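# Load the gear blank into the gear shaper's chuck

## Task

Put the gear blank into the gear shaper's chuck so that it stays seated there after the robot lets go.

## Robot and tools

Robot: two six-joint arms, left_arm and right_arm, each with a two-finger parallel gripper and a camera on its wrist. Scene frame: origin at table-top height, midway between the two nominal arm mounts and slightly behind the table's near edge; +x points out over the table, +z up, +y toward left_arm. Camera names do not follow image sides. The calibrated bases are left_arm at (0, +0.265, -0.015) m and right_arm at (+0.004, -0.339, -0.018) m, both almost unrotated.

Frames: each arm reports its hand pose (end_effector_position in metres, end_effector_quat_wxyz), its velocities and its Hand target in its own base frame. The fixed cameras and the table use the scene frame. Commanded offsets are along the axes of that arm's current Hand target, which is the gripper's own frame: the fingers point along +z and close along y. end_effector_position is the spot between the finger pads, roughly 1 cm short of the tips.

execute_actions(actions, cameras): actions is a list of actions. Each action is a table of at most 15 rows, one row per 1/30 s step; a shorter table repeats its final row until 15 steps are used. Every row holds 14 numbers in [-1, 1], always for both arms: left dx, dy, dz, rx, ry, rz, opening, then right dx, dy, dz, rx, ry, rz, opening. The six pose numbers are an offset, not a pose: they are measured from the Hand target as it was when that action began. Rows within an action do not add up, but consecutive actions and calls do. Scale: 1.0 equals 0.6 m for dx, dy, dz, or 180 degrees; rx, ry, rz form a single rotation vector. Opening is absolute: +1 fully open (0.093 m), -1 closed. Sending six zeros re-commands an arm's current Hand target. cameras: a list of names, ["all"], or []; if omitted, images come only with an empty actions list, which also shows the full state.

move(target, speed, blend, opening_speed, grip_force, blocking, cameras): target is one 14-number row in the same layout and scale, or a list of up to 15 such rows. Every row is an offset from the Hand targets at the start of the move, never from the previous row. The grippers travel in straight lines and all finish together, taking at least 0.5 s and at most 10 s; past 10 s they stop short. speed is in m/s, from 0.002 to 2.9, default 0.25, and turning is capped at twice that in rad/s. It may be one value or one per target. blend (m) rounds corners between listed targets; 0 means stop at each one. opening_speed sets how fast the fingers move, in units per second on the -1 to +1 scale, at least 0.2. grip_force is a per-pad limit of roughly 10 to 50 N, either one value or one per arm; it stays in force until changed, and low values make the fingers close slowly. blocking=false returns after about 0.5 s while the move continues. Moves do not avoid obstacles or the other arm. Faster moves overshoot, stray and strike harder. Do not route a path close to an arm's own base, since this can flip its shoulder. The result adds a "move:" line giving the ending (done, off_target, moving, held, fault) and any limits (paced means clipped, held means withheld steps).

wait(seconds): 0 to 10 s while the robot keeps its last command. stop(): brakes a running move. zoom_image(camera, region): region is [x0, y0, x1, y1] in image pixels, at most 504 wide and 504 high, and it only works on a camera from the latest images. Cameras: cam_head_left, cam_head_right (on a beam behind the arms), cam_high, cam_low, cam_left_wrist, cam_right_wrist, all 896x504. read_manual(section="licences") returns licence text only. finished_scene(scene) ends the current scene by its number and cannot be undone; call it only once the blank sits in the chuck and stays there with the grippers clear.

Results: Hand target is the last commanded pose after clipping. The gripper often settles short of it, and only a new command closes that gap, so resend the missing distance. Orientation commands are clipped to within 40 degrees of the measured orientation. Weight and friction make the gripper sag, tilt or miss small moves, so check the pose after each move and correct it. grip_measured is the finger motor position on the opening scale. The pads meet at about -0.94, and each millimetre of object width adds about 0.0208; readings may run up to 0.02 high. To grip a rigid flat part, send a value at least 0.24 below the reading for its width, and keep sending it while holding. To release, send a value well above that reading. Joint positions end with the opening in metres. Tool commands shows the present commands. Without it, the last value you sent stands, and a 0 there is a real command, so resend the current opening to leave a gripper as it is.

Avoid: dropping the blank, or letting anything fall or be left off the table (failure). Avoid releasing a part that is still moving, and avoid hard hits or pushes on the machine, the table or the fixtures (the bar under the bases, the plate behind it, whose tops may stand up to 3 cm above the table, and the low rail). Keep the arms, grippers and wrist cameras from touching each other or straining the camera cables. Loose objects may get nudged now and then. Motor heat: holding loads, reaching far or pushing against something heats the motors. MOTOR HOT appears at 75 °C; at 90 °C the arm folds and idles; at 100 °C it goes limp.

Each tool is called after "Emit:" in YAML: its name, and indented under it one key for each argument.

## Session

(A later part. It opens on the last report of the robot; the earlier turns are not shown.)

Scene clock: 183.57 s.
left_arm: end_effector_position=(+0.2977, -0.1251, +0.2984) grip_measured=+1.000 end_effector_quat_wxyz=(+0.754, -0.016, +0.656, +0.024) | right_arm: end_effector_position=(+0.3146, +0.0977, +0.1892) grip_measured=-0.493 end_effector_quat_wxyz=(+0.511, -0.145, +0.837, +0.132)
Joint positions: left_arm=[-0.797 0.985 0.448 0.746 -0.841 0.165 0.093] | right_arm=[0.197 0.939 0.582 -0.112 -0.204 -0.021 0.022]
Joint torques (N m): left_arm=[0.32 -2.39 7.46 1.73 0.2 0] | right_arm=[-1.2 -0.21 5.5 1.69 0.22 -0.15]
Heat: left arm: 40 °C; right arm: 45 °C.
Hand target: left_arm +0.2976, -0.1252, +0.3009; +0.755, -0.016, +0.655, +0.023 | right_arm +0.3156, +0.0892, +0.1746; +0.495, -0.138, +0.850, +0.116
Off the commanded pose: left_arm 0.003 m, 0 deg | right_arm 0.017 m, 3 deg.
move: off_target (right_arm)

Emit:
move:
  target: [0,0,0,0,0,0,1,-0.0019,0.0165,0.0055,0,0,-0.005,-0.68]
  speed: 0.04
  cameras: ["cam_low","cam_right_wrist"]

Emit:
zoom_image:
  camera: "cam_low"
  region: [315, 170, 355, 210]

Scene clock: 189.13 s.
left_arm: end_effector_position=(+0.2977, -0.1251, +0.2984) grip_measured=+1.000 end_effector_quat_wxyz=(+0.754, -0.016, +0.656, +0.024) | right_arm: end_effector_position=(+0.3142, +0.1009, +0.1885) grip_measured=-0.493 end_effector_quat_wxyz=(+0.512, -0.147, +0.838, +0.121)
Joint positions: left_arm=[-0.797 0.985 0.448 0.746 -0.841 0.165 0.093] | right_arm=[0.232 0.939 0.582 -0.112 -0.155 -0.021 0.022]
Joint torques (N m): left_arm=[0.35 -2.39 7.46 1.72 0.21 0.01] | right_arm=[0.43 0.62 5.7 1.83 0.24 -0.01]
Heat: left arm: 40 °C; right arm: 45 °C.
Hand target: left_arm +0.2976, -0.1252, +0.3009; +0.755, -0.016, +0.655, +0.023 | right_arm +0.3154, +0.0997, +0.1747; +0.496, -0.145, +0.849, +0.112
Off the commanded pose: left_arm 0.003 m, 0 deg | right_arm 0.014 m, 2 deg.
move: off_target (right_arm)
camera_calibration:
cam_right_wrist: T_world_to_cam=[[0.372335, -0.927136, -0.0422583, -0.0159846], [-0.729455, -0.264188, -0.630951, 0.414498], [0.573814, 0.265751, -0.774671, 0.0218152], [0, 0, 0, 1]] pos_world=[0.295792, 0.0888883, 0.277752]
Images, in order (width x height): cam_low 896x504, cam_right_wrist 896x504.

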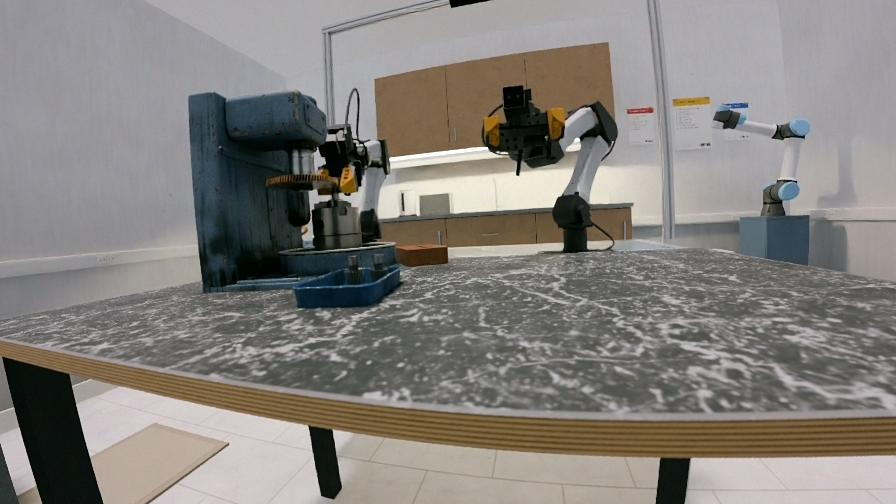

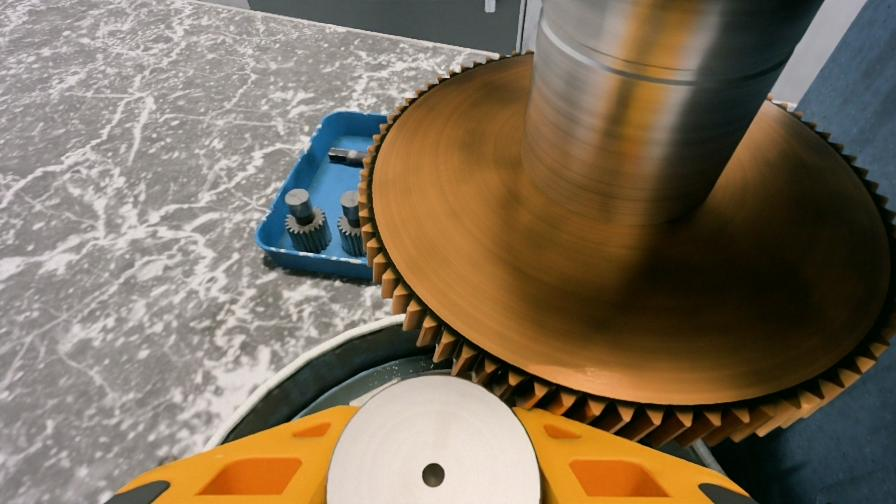

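Scaled by 12.600 from the camera's 896x504 image, which has a finer 1280x720 frame.

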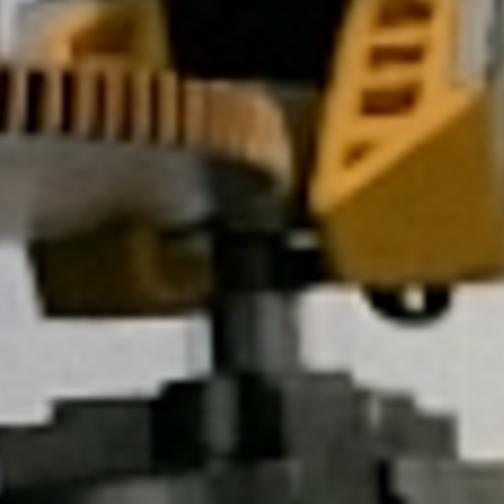

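Emit:
move:
  target: [0,0,0,0,0,0,1,-0.0043,-0.0023,-0.0202,0,-0.005,0,-0.68]
  speed: 0.04

Emit:
move:
  target: [0,0,0,0,0,0,1,-0.0154,0.0073,0.0357,0,0,0,-0.68]
  speed: 0.02

Scene clock: 208.50 s.
left_arm: end_effector_position=(+0.2977, -0.1251, +0.2984) grip_measured=+1.000 end_effector_quat_wxyz=(+0.754, -0.016, +0.656, +0.024) | right_arm: end_effector_position=(+0.3116, +0.0988, +0.1911) grip_measured=-0.493 end_effector_quat_wxyz=(+0.514, -0.145, +0.837, +0.120)
Joint positions: left_arm=[-0.797 0.985 0.448 0.746 -0.841 0.165 0.093] | right_arm=[0.227 0.919 0.582 -0.128 -0.155 -0.021 0.022]
Joint torques (N m): left_arm=[0.35 -2.33 7.46 1.72 0.2 0] | right_arm=[-0.49 -2.61 5.5 1.59 0.06 -0.07]
Heat: left arm: 41 °C; right arm: 44 °C.
Hand target: left_arm +0.2976, -0.1252, +0.3009; +0.755, -0.016, +0.655, +0.023 | right_arm +0.3072, +0.0948, +0.1827; +0.502, -0.144, +0.845, +0.113
Off the commanded pose: left_arm 0.003 m, 0 deg | right_arm 0.010 m, 2 deg.
move: done

Scene clock: 210.00 s.
left_arm: end_effector_position=(+0.2977, -0.1251, +0.2984) grip_measured=+1.000 end_effector_quat_wxyz=(+0.754, -0.016, +0.656, +0.024) | right_arm: end_effector_position=(+0.3151, +0.1025, +0.1881) grip_measured=-0.493 end_effector_quat_wxyz=(+0.511, -0.143, +0.840, +0.116)
Joint positions: left_arm=[-0.797 0.985 0.448 0.746 -0.841 0.165 0.093] | right_arm=[0.251 0.946 0.587 -0.114 -0.125 -0.01 0.022]
Joint torques (N m): left_arm=[0.36 -2.4 7.49 1.72 0.2 0.01] | right_arm=[0.68 4.75 7.75 2.24 0.12 0.02]
Heat: left arm: 41 °C; right arm: 44 °C.
Hand target: left_arm +0.2976, -0.1252, +0.3009; +0.755, -0.016, +0.655, +0.023 | right_arm +0.3273, +0.1072, +0.1809; +0.502, -0.144, +0.845, +0.113
Off the commanded pose: left_arm 0.003 m, 0 deg | right_arm 0.015 m, 1 deg.
move: off_target (right_arm)

Emit:
move:
  target:
    - [0,0,0,0,0,0,1,0.0253,-0.007,-0.002,0,0,0,-0.7]
    - [0,0,0,0,0,0,1,0.0262,-0.0148,-0.0048,0,0.008,0,-0.7]
    - [0,0,0,0,0,0,1,0.0244,0.0008,0.0008,0,0.008,0,-0.7]
    - [0,0,0,0,0,0,1,0.021,-0.01,0.006,0,-0.006,0,-0.7]
    - [0,0,0,0,0,0,1,0.0286,-0.004,-0.009,0,0.016,0,-0.7]
    - [0,0,0,0,0,0,1,0.0262,-0.0148,-0.0048,0,0.004,0.01,-0.7]
    - [0,0,0,0,0,0,1,0.0244,0.0008,0.0008,0,0.004,-0.01,-0.7]
    - [0,0,0,0,0,0,1,0.0253,-0.007,-0.002,0,0.004,0,-0.7]
  speed: 0.04
  blend: 0.001

Scene clock: 222.07 s.
left_arm: end_effector_position=(+0.2977, -0.1251, +0.2984) grip_measured=+1.000 end_effector_quat_wxyz=(+0.754, -0.016, +0.656, +0.024) | right_arm: end_effector_position=(+0.3153, +0.1005, +0.1876) grip_measured=-0.494 end_effector_quat_wxyz=(+0.513, -0.142, +0.839, +0.115)
Joint positions: left_arm=[-0.797 0.985 0.448 0.746 -0.841 0.165 0.093] | right_arm=[0.242 0.942 0.579 -0.105 -0.131 -0.013 0.022]
Joint torques (N m): left_arm=[0.35 -2.37 7.51 1.72 0.19 0] | right_arm=[-0.5 2.89 4.55 2.25 -0.04 -0.09]
Heat: left arm: 41 °C; right arm: 46 °C.
Hand target: left_arm +0.2976, -0.1252, +0.3009; +0.755, -0.016, +0.655, +0.023 | right_arm +0.3209, +0.1010, +0.1679; +0.497, -0.145, +0.848, +0.112
Off the commanded pose: left_arm 0.003 m, 0 deg | right_arm 0.021 m, 2 deg.
move: off_target (right_arm)

Emit:
move:
  target:
    - [0,0,0,0,0,0,1,-0.0215,0.0028,-0.0193,0,0,0,-0.7]
    - [0,0,0,0,0,0,1,-0.0215,0.0028,-0.0193,0,0,0,0.5]
    - [0,0,0,0,0,0,1,-0.024,0.0028,-0.15,0,0,0,0.5]
    - [0,0,0,0,0,0,1,-0.075,0.0028,-0.2,0,0.02,0,0.5]
  speed: 0.1
  opening_speed: 0.5
  cameras: ["cam_right_wrist","cam_low"]

Emit:
zoom_image:
  camera: "cam_right_wrist"
  region: [340, 120, 680, 380]

Emit:
zoom_image:
  camera: "cam_low"
  region: [315, 170, 355, 210]

Scene clock: 242.23 s.
left_arm: end_effector_position=(+0.2977, -0.1251, +0.2984) grip_measured=+1.000 end_effector_quat_wxyz=(+0.754, -0.016, +0.656, +0.024) | right_arm: end_effector_position=(+0.2414, +0.0669, +0.2503) grip_measured=+0.499 end_effector_quat_wxyz=(+0.456, -0.140, +0.872, +0.106)
Joint positions: left_arm=[-0.797 0.985 0.448 0.746 -0.841 0.165 0.093] | right_arm=[0.127 0.718 0.887 -0.78 -0.214 -0.079 0.069]
Joint torques (N m): left_arm=[0.31 -2.32 7.49 1.74 0.2 0.01] | right_arm=[-0.54 0.85 8.72 1.78 -0.24 -0.17]
Heat: left arm: 41 °C; right arm: 48 °C.
Hand target: left_arm +0.2976, -0.1252, +0.3009; +0.755, -0.016, +0.655, +0.023 | right_arm +0.2440, +0.0684, +0.2651; +0.470, -0.148, +0.863, +0.108
Off the commanded pose: left_arm 0.003 m, 0 deg | right_arm 0.015 m, 2 deg.
move: off_target (right_arm)
camera_calibration:
cam_right_wrist: T_world_to_cam=[[0.343831, -0.937792, -0.0482323, -0.00869485], [-0.809114, -0.269802, -0.522055, 0.383715], [0.476566, 0.218524, -0.851547, 0.166385], [0, 0, 0, 1]] pos_world=[0.234166, 0.0590142, 0.341586]
Images, in order (width x height): cam_low 896x504, cam_right_wrist 896x504.

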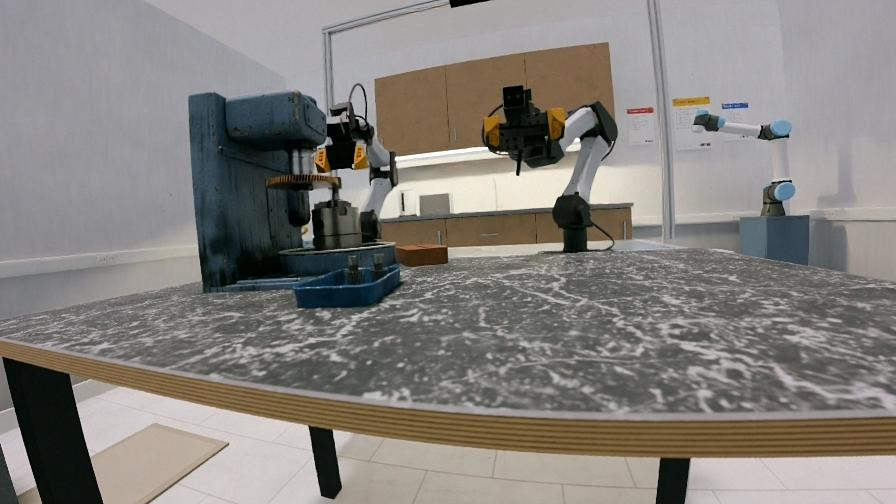

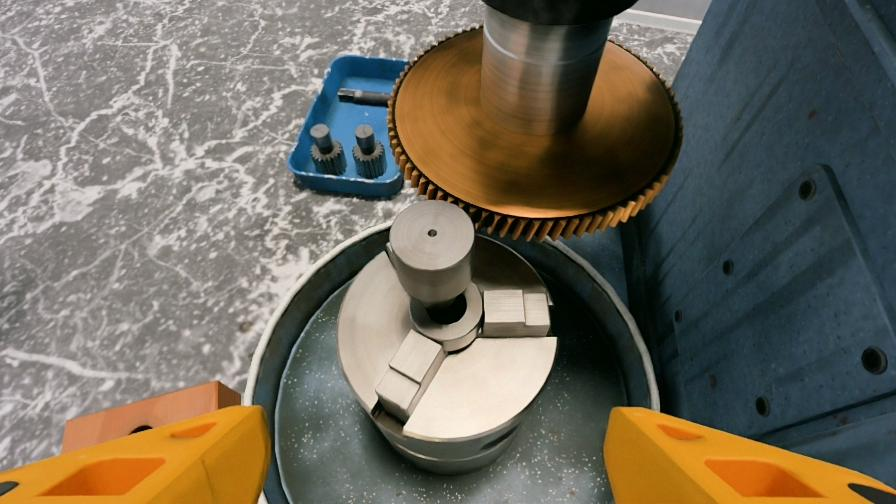

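Scaled by 1.482 from the camera's 896x504 image, which has a finer 1280x720 frame.

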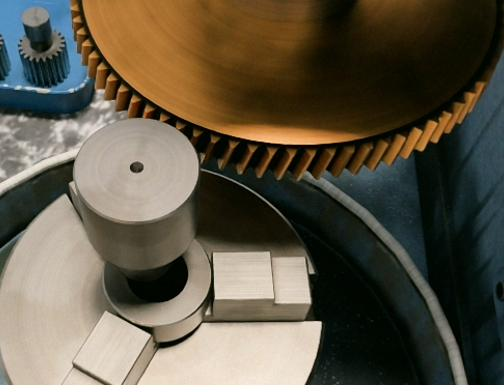

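Scaled by 12.600 from the camera's 896x504 image, which has a finer 1280x720 frame.

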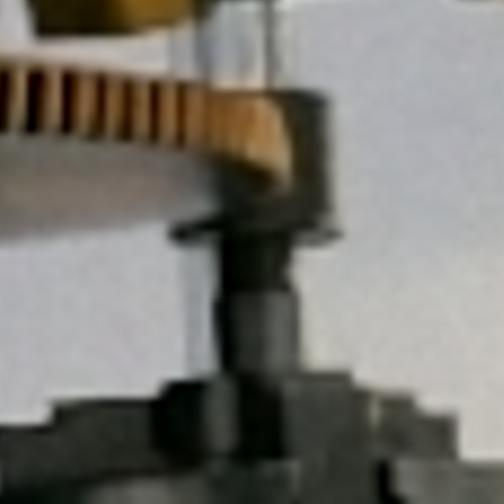

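Emit:
move:
  target:
    - [0,0,0,0,0,0,1,0.0443,0.0027,0.0943,0,-0.03,0,0.5]
    - [0,0,0,0,0,0,1,0.0357,0.0017,0.172,0,-0.03,0,0.5]
  speed: 0.08
  blend: [0.005,0]
  cameras: ["cam_right_wrist"]

Scene clock: 256.93 s.
left_arm: end_effector_position=(+0.2977, -0.1251, +0.2984) grip_measured=+1.000 end_effector_quat_wxyz=(+0.754, -0.016, +0.656, +0.024) | right_arm: end_effector_position=(+0.3077, +0.0996, +0.1901) grip_measured=+0.499 end_effector_quat_wxyz=(+0.500, -0.152, +0.845, +0.116)
Joint positions: left_arm=[-0.797 0.985 0.448 0.746 -0.841 0.165 0.093] | right_arm=[0.235 0.919 0.607 -0.189 -0.151 -0.032 0.069]
Joint torques (N m): left_arm=[0.31 -2.37 7.49 1.72 0.21 0] | right_arm=[0.32 -0.72 5.72 2.31 0.19 0.19]
Heat: left arm: 42 °C; right arm: 47 °C.
Hand target: left_arm +0.2976, -0.1252, +0.3009; +0.755, -0.016, +0.655, +0.023 | right_arm +0.3130, +0.0997, +0.1918; +0.510, -0.143, +0.840, +0.115
Off the commanded pose: left_arm 0.003 m, 0 deg | right_arm 0.006 m, 2 deg.
move: done
camera_calibration:
cam_right_wrist: T_world_to_cam=[[0.375664, -0.926102, -0.034818, -0.0171968], [-0.744042, -0.278988, -0.607097, 0.41179], [0.55252, 0.25397, -0.793864, 0.0385483], [0, 0, 0, 1]] pos_world=[0.291551, 0.0891685, 0.28]
Images, in order (width x height): cam_right_wrist 896x504.

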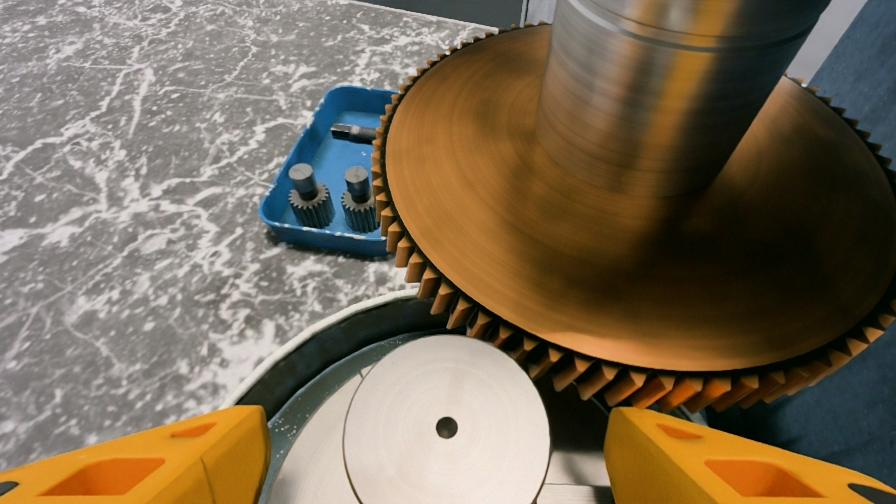

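Emit:
move:
  target:
    - [0,0,0,0,0,0,1,0,-0.0025,0.0117,0,0,0,0.5]
    - [0,0,0,0,0,0,1,0,-0.0025,0.0117,0,0,0,-0.68]
    - [0,0,0,0,0,0,1,-0.0118,-0.0018,0.0057,0,-0.006,0,-0.68]
    - [0,0,0,0,0,0,1,-0.0073,-0.0085,-0.0038,0,-0.006,0,-0.68]
  speed: 0.03
  opening_speed: 0.7
  cameras: ["cam_right_wrist","cam_low"]

Emit:
zoom_image:
  camera: "cam_low"
  region: [315, 170, 355, 210]

Scene clock: 267.83 s.
left_arm: end_effector_position=(+0.2977, -0.1251, +0.2984) grip_measured=+1.000 end_effector_quat_wxyz=(+0.754, -0.016, +0.656, +0.024) | right_arm: end_effector_position=(+0.3132, +0.0946, +0.1864) grip_measured=-0.495 end_effector_quat_wxyz=(+0.497, -0.140, +0.849, +0.112)
Joint positions: left_arm=[-0.797 0.985 0.448 0.746 -0.841 0.165 0.093] | right_arm=[0.218 0.942 0.607 -0.171 -0.148 -0.023 0.021]
Joint torques (N m): left_arm=[0.31 -2.36 7.47 1.72 0.19 0.01] | right_arm=[-0.59 -3.66 5.79 2.23 -0.15 -0.05]
Heat: left arm: 42 °C; right arm: 48 °C.
Hand target: left_arm +0.2976, -0.1252, +0.3009; +0.755, -0.016, +0.655, +0.023 | right_arm +0.3149, +0.0947, +0.1966; +0.518, -0.142, +0.835, +0.116
Off the commanded pose: left_arm 0.003 m, 0 deg | right_arm 0.010 m, 3 deg.
move: off_target (right_arm)
camera_calibration:
cam_right_wrist: T_world_to_cam=[[0.352653, -0.93482, -0.0418028, -0.0147543], [-0.755963, -0.258283, -0.601506, 0.413029], [0.551503, 0.243724, -0.797774, 0.0358219], [0, 0, 0, 1]] pos_world=[0.297682, 0.0841551, 0.2764]
Images, in order (width x height): cam_low 896x504, cam_right_wrist 896x504.

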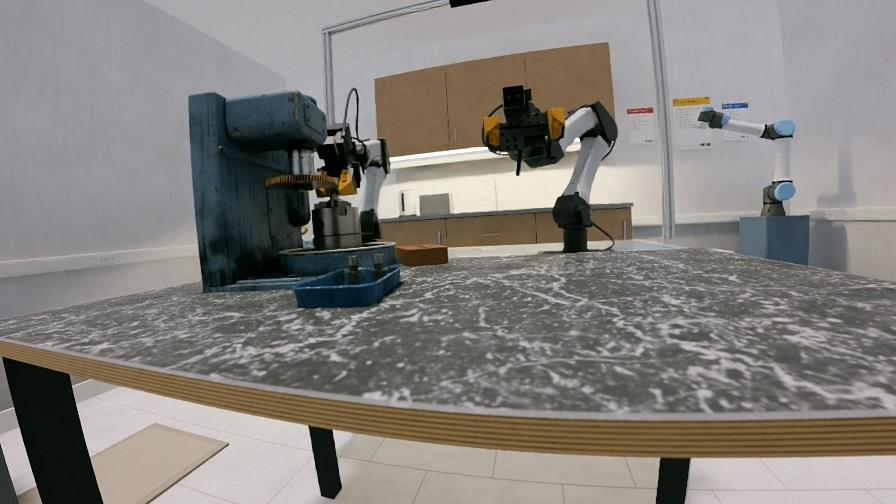

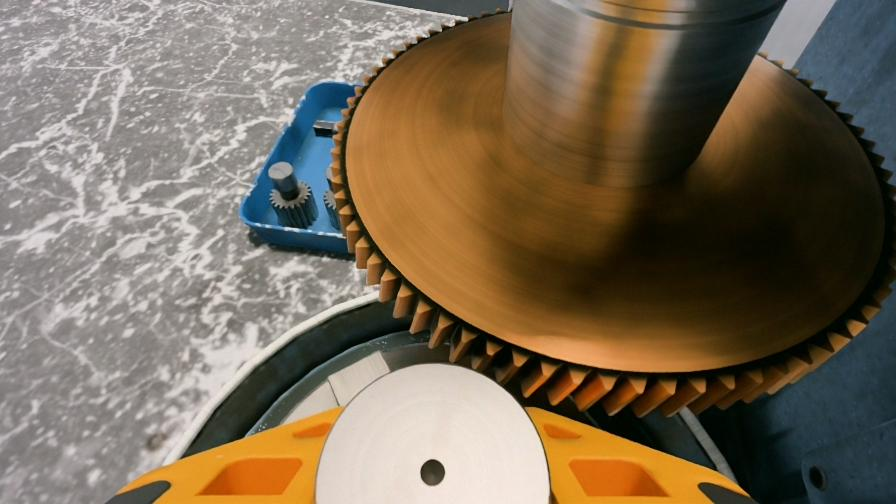

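Scaled by 12.600 from the camera's 896x504 image, which has a finer 1280x720 frame.

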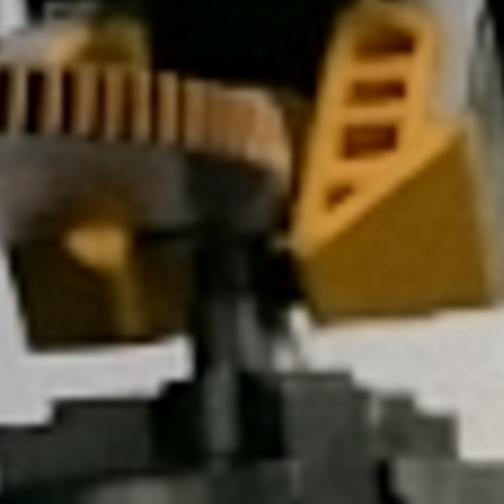

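Emit:
move:
  target:
    - [0,0,0,0,0,0,1,0.028,0.002,0.011,0,0.006,0,-0.68]
    - [0,0,0,0,0,0,1,0.031,0.0044,0.0054,0,0.006,0,-0.68]
    - [0,0,0,0,0,0,1,0.025,-0.0004,0.0166,0,0.006,0,-0.68]
    - [0,0,0,0,0,0,1,0.0272,0.0082,0.0132,0,0.006,0,-0.68]
    - [0,0,0,0,0,0,1,0.0288,-0.0042,0.0088,0,0.006,0,-0.68]
    - [0,0,0,0,0,0,1,0.028,0.002,0.011,0,0.006,0,-0.68]
  speed: 0.03
  blend: 0.001
  cameras: ["cam_low"]

Emit:
zoom_image:
  camera: "cam_low"
  region: [315, 170, 355, 210]

Scene clock: 275.23 s.
left_arm: end_effector_position=(+0.2977, -0.1251, +0.2984) grip_measured=+1.000 end_effector_quat_wxyz=(+0.754, -0.016, +0.656, +0.024) | right_arm: end_effector_position=(+0.3146, +0.0951, +0.1848) grip_measured=-0.495 end_effector_quat_wxyz=(+0.516, -0.141, +0.837, +0.115)
Joint positions: left_arm=[-0.797 0.985 0.448 0.746 -0.841 0.165 0.093] | right_arm=[0.216 0.932 0.56 -0.092 -0.152 -0.023 0.021]
Joint torques (N m): left_arm=[0.34 -2.36 7.43 1.72 0.21 0.01] | right_arm=[0.29 -1.66 5.33 1.91 0.01 -0.02]
Heat: left arm: 42 °C; right arm: 49 °C.
Hand target: left_arm +0.2976, -0.1252, +0.3009; +0.755, -0.016, +0.655, +0.023 | right_arm +0.3129, +0.0961, +0.1787; +0.510, -0.143, +0.840, +0.115
Off the commanded pose: left_arm 0.003 m, 0 deg | right_arm 0.006 m, 1 deg.
move: done
Images, in order (width x height): cam_low 896x504.

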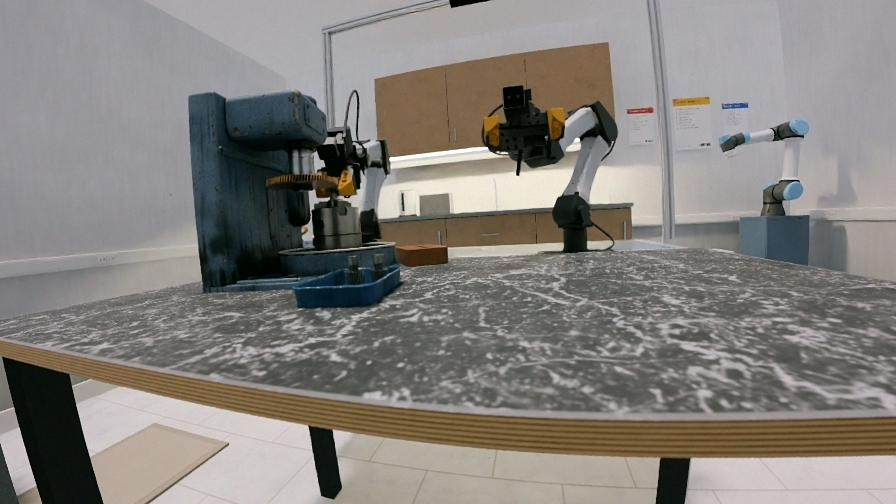

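Scaled by 12.600 from the camera's 896x504 image, which has a finer 1280x720 frame.

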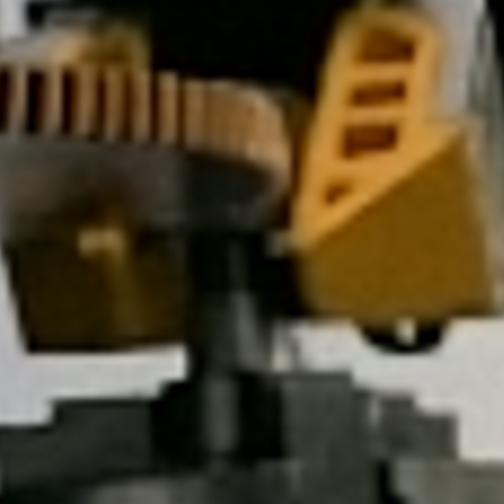

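Emit:
move:
  target:
    - [0,0,0,0,0,0,1,-0.0127,0.0078,-0.0187,0,0,0,-0.68]
    - [0,0,0,0,0,0,1,0.0052,0.0068,-0.0095,0,0.002,0,-0.68]
  speed: 0.03
  cameras: ["cam_low"]

Emit:
zoom_image:
  camera: "cam_low"
  region: [315, 170, 355, 210]

Scene clock: 283.07 s.
left_arm: end_effector_position=(+0.2977, -0.1251, +0.2984) grip_measured=+1.000 end_effector_quat_wxyz=(+0.754, -0.016, +0.656, +0.024) | right_arm: end_effector_position=(+0.3084, +0.0972, +0.1831) grip_measured=-0.495 end_effector_quat_wxyz=(+0.511, -0.145, +0.840, +0.114)
Joint positions: left_arm=[-0.797 0.985 0.448 0.746 -0.841 0.165 0.093] | right_arm=[0.232 0.909 0.555 -0.121 -0.141 -0.023 0.021]
Joint torques (N m): left_arm=[0.25 -2.37 7.42 1.72 0.19 0.01] | right_arm=[0.46 -2.5 5.2 1.87 0.06 0.06]
Heat: left arm: 42 °C; right arm: 48 °C.
Hand target: left_arm +0.2976, -0.1252, +0.3009; +0.755, -0.016, +0.655, +0.023 | right_arm +0.3053, +0.0975, +0.1786; +0.508, -0.143, +0.842, +0.114
Off the commanded pose: left_arm 0.003 m, 0 deg | right_arm 0.005 m, 0 deg.
move: done
Images, in order (width x height): cam_low 896x504.

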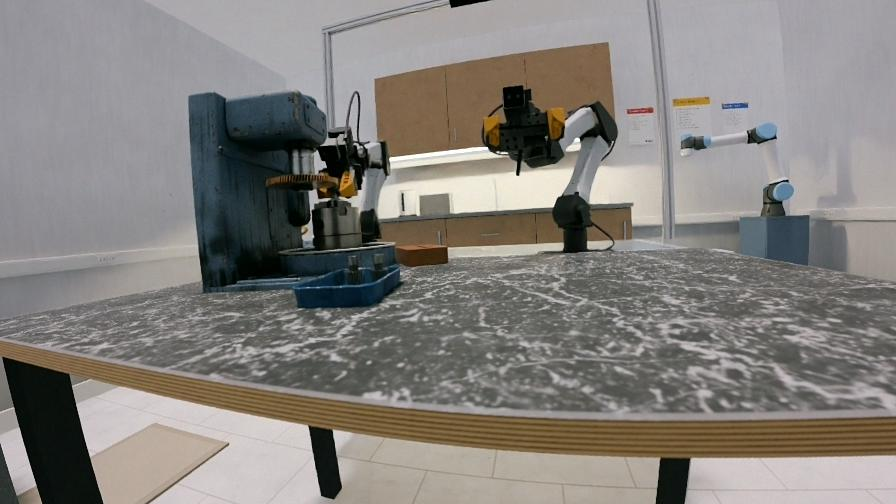

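Scaled by 12.600 from the camera's 896x504 image, which has a finer 1280x720 frame.

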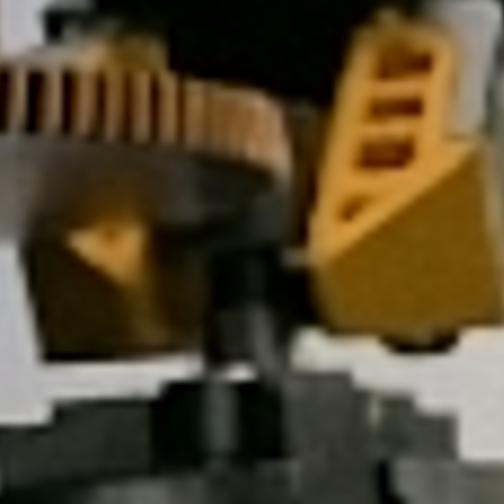

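Emit:
move:
  target:
    - [0,0,0,0,0,0,1,0.013,-0.0045,0.0125,0,0.004,0,-0.7]
    - [0,0,0,0,0,0,1,0.0163,-0.0015,0.0055,0,0.004,0,-0.7]
    - [0,0,0,0,0,0,1,0.0083,-0.0085,0.021,0,0,0,-0.7]
    - [0,0,0,0,0,0,1,0.0122,0.0033,0.0153,0,0.004,0,-0.7]
    - [0,0,0,0,0,0,1,0.0138,-0.0123,0.0097,0,0.004,0,-0.7]
    - [0,0,0,0,0,0,1,0.013,-0.0045,0.0125,0,0.004,0,-0.7]
  speed: 0.03
  blend: 0.001
  cameras: ["cam_low"]

Emit:
zoom_image:
  camera: "cam_low"
  region: [315, 170, 355, 210]

Scene clock: 289.60 s.
left_arm: end_effector_position=(+0.2977, -0.1251, +0.2984) grip_measured=+1.000 end_effector_quat_wxyz=(+0.754, -0.016, +0.656, +0.024) | right_arm: end_effector_position=(+0.3101, +0.0962, +0.1788) grip_measured=-0.496 end_effector_quat_wxyz=(+0.513, -0.144, +0.839, +0.115)
Joint positions: left_arm=[-0.797 0.985 0.448 0.746 -0.841 0.165 0.093] | right_arm=[0.223 0.917 0.536 -0.089 -0.15 -0.024 0.021]
Joint torques (N m): left_arm=[0.28 -2.36 7.49 1.73 0.2 0.01] | right_arm=[0.38 -0.55 5.09 1.91 0.08 -0.01]
Heat: left arm: 42 °C; right arm: 47 °C.
Hand target: left_arm +0.2976, -0.1252, +0.3009; +0.755, -0.016, +0.655, +0.023 | right_arm +0.3090, +0.0966, +0.1681; +0.502, -0.144, +0.845, +0.113
Off the commanded pose: left_arm 0.003 m, 0 deg | right_arm 0.011 m, 1 deg.
move: off_target (right_arm)
Images, in order (width x height): cam_low 896x504.

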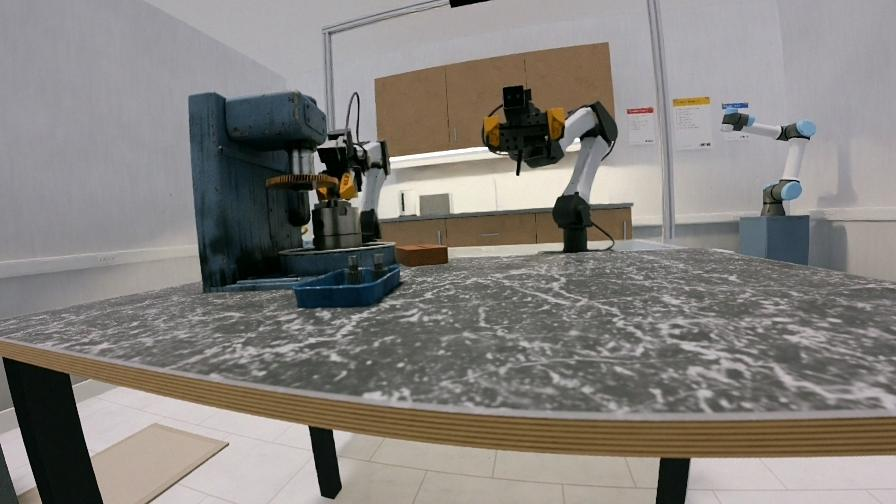

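Scaled by 12.600 from the camera's 896x504 image, which has a finer 1280x720 frame.

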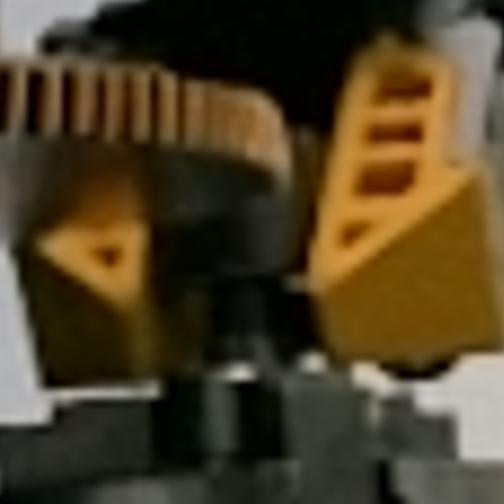

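Emit:
move:
  target:
    - [0,0,0,0,0,0,1,0.0122,-0.0016,0.007,0,0,0,-0.7]
    - [0,0,0,0,0,0,1,0.0155,0.0014,0,0,0,0,-0.7]
    - [0,0,0,0,0,0,1,0.0085,-0.005,0.0145,0,-0.004,0,-0.7]
    - [0,0,0,0,0,0,1,0.0112,0.0076,0.0102,0,0,0,-0.7]
    - [0,0,0,0,0,0,1,0.0132,-0.0108,0.0038,0,0,0,-0.7]
    - [0,0,0,0,0,0,1,0.0122,-0.0016,0.007,0,0,0,-0.7]
  speed: 0.03
  blend: 0.001
  cameras: ["cam_low"]

Emit:
zoom_image:
  camera: "cam_low"
  region: [315, 170, 355, 210]

Scene clock: 295.73 s.
left_arm: end_effector_position=(+0.2977, -0.1251, +0.2984) grip_measured=+1.000 end_effector_quat_wxyz=(+0.754, -0.016, +0.656, +0.024) | right_arm: end_effector_position=(+0.3104, +0.0976, +0.1764) grip_measured=-0.496 end_effector_quat_wxyz=(+0.520, -0.147, +0.833, +0.120)
Joint positions: left_arm=[-0.797 0.985 0.448 0.746 -0.841 0.165 0.093] | right_arm=[0.22 0.917 0.509 -0.043 -0.164 -0.027 0.021]
Joint torques (N m): left_arm=[0.27 -2.39 7.43 1.73 0.2 0] | right_arm=[0.39 0.35 4.85 1.86 0.21 0.02]
Heat: left arm: 42 °C; right arm: 47 °C.
Hand target: left_arm +0.2976, -0.1252, +0.3009; +0.755, -0.016, +0.655, +0.023 | right_arm +0.3095, +0.0961, +0.1597; +0.502, -0.144, +0.845, +0.113
Off the commanded pose: left_arm 0.003 m, 0 deg | right_arm 0.017 m, 3 deg.
move: off_target (right_arm)
Images, in order (width x height): cam_low 896x504.

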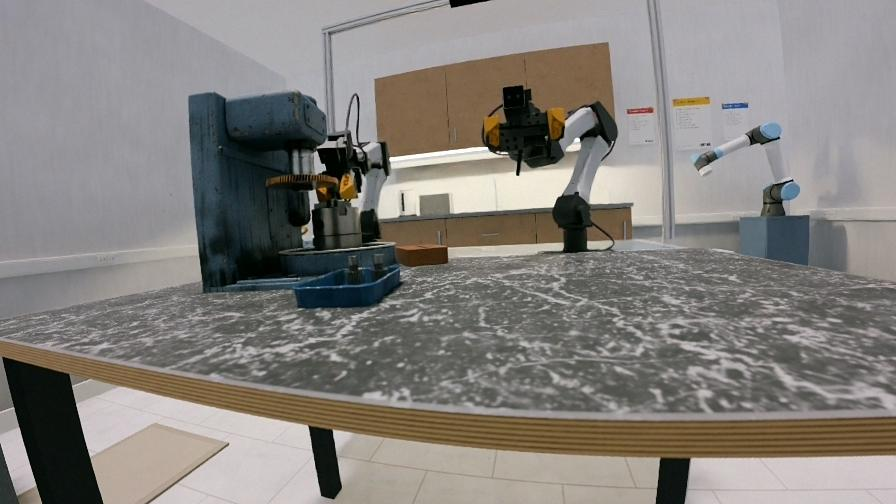

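Scaled by 12.600 from the camera's 896x504 image, which has a finer 1280x720 frame.

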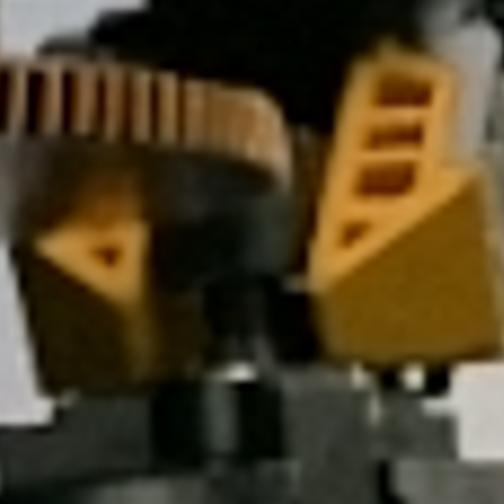

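Emit:
move:
  target:
    - [0,0,0,0,0,0,1,-0.022,0.002,-0.012,0,0,0,-0.7]
    - [0,0,0,0,0,0,1,-0.022,0.002,-0.012,0,0,0,0.5]
    - [0,0,0,0,0,0,1,-0.024,0.0028,-0.14,0,0,0,0.5]
    - [0,0,0,0,0,0,1,-0.085,0.0028,-0.19,0,0.02,0,0.5]
  speed: 0.1
  opening_speed: 0.6
  cameras: ["cam_right_wrist"]

Emit:
zoom_image:
  camera: "cam_right_wrist"
  region: [340, 140, 640, 380]

Scene clock: 305.47 s.
left_arm: end_effector_position=(+0.2977, -0.1251, +0.2984) grip_measured=+1.000 end_effector_quat_wxyz=(+0.754, -0.016, +0.656, +0.024) | right_arm: end_effector_position=(+0.2364, +0.0645, +0.2436) grip_measured=+0.499 end_effector_quat_wxyz=(+0.462, -0.139, +0.869, +0.107)
Joint positions: left_arm=[-0.797 0.985 0.448 0.746 -0.841 0.165 0.093] | right_arm=[0.108 0.675 0.841 -0.766 -0.231 -0.086 0.069]
Joint torques (N m): left_arm=[0.31 -2.37 7.47 1.72 0.19 0] | right_arm=[-0.51 1.2 8.76 1.8 -0.25 -0.18]
Heat: left arm: 42 °C; right arm: 47 °C.
Hand target: left_arm +0.2976, -0.1252, +0.3009; +0.755, -0.016, +0.655, +0.023 | right_arm +0.2390, +0.0660, +0.2583; +0.476, -0.148, +0.860, +0.109
Off the commanded pose: left_arm 0.003 m, 0 deg | right_arm 0.015 m, 2 deg.
move: off_target (right_arm)
camera_calibration:
cam_right_wrist: T_world_to_cam=[[0.343561, -0.937859, -0.0488506, -0.00934256], [-0.802789, -0.266292, -0.533497, 0.376531], [0.487336, 0.222505, -0.84439, 0.159028], [0, 0, 0, 1]] pos_world=[0.227985, 0.0561209, 0.334703]
Images, in order (width x height): cam_right_wrist 896x504.

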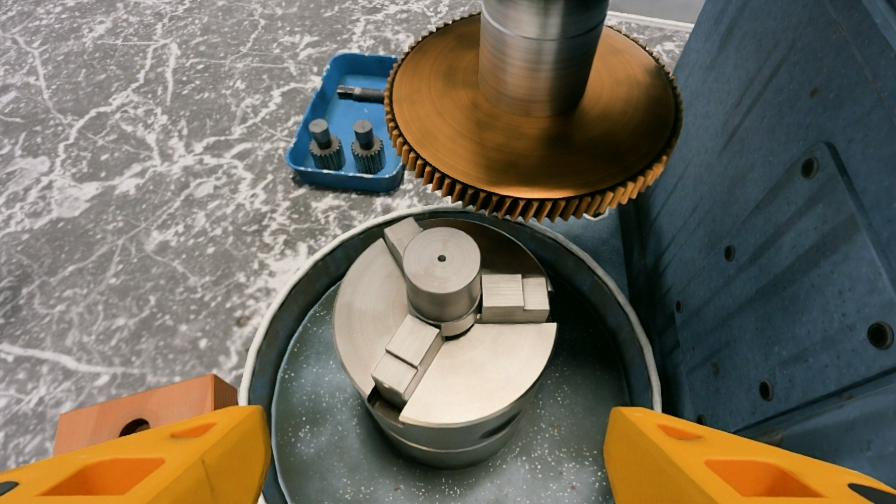

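Scaled by 1.680 from the camera's 896x504 image, which has a finer 1280x720 frame.

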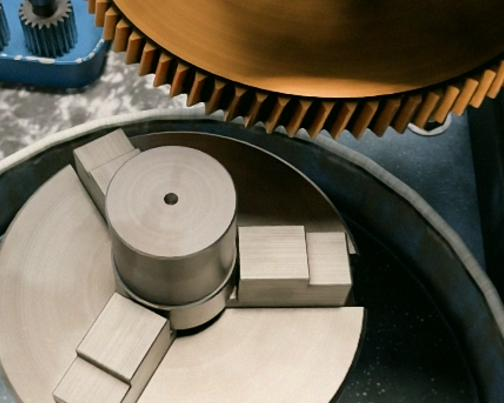

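Emit:
finished_scene:
  scene: 2

The scene is finished: the task was done.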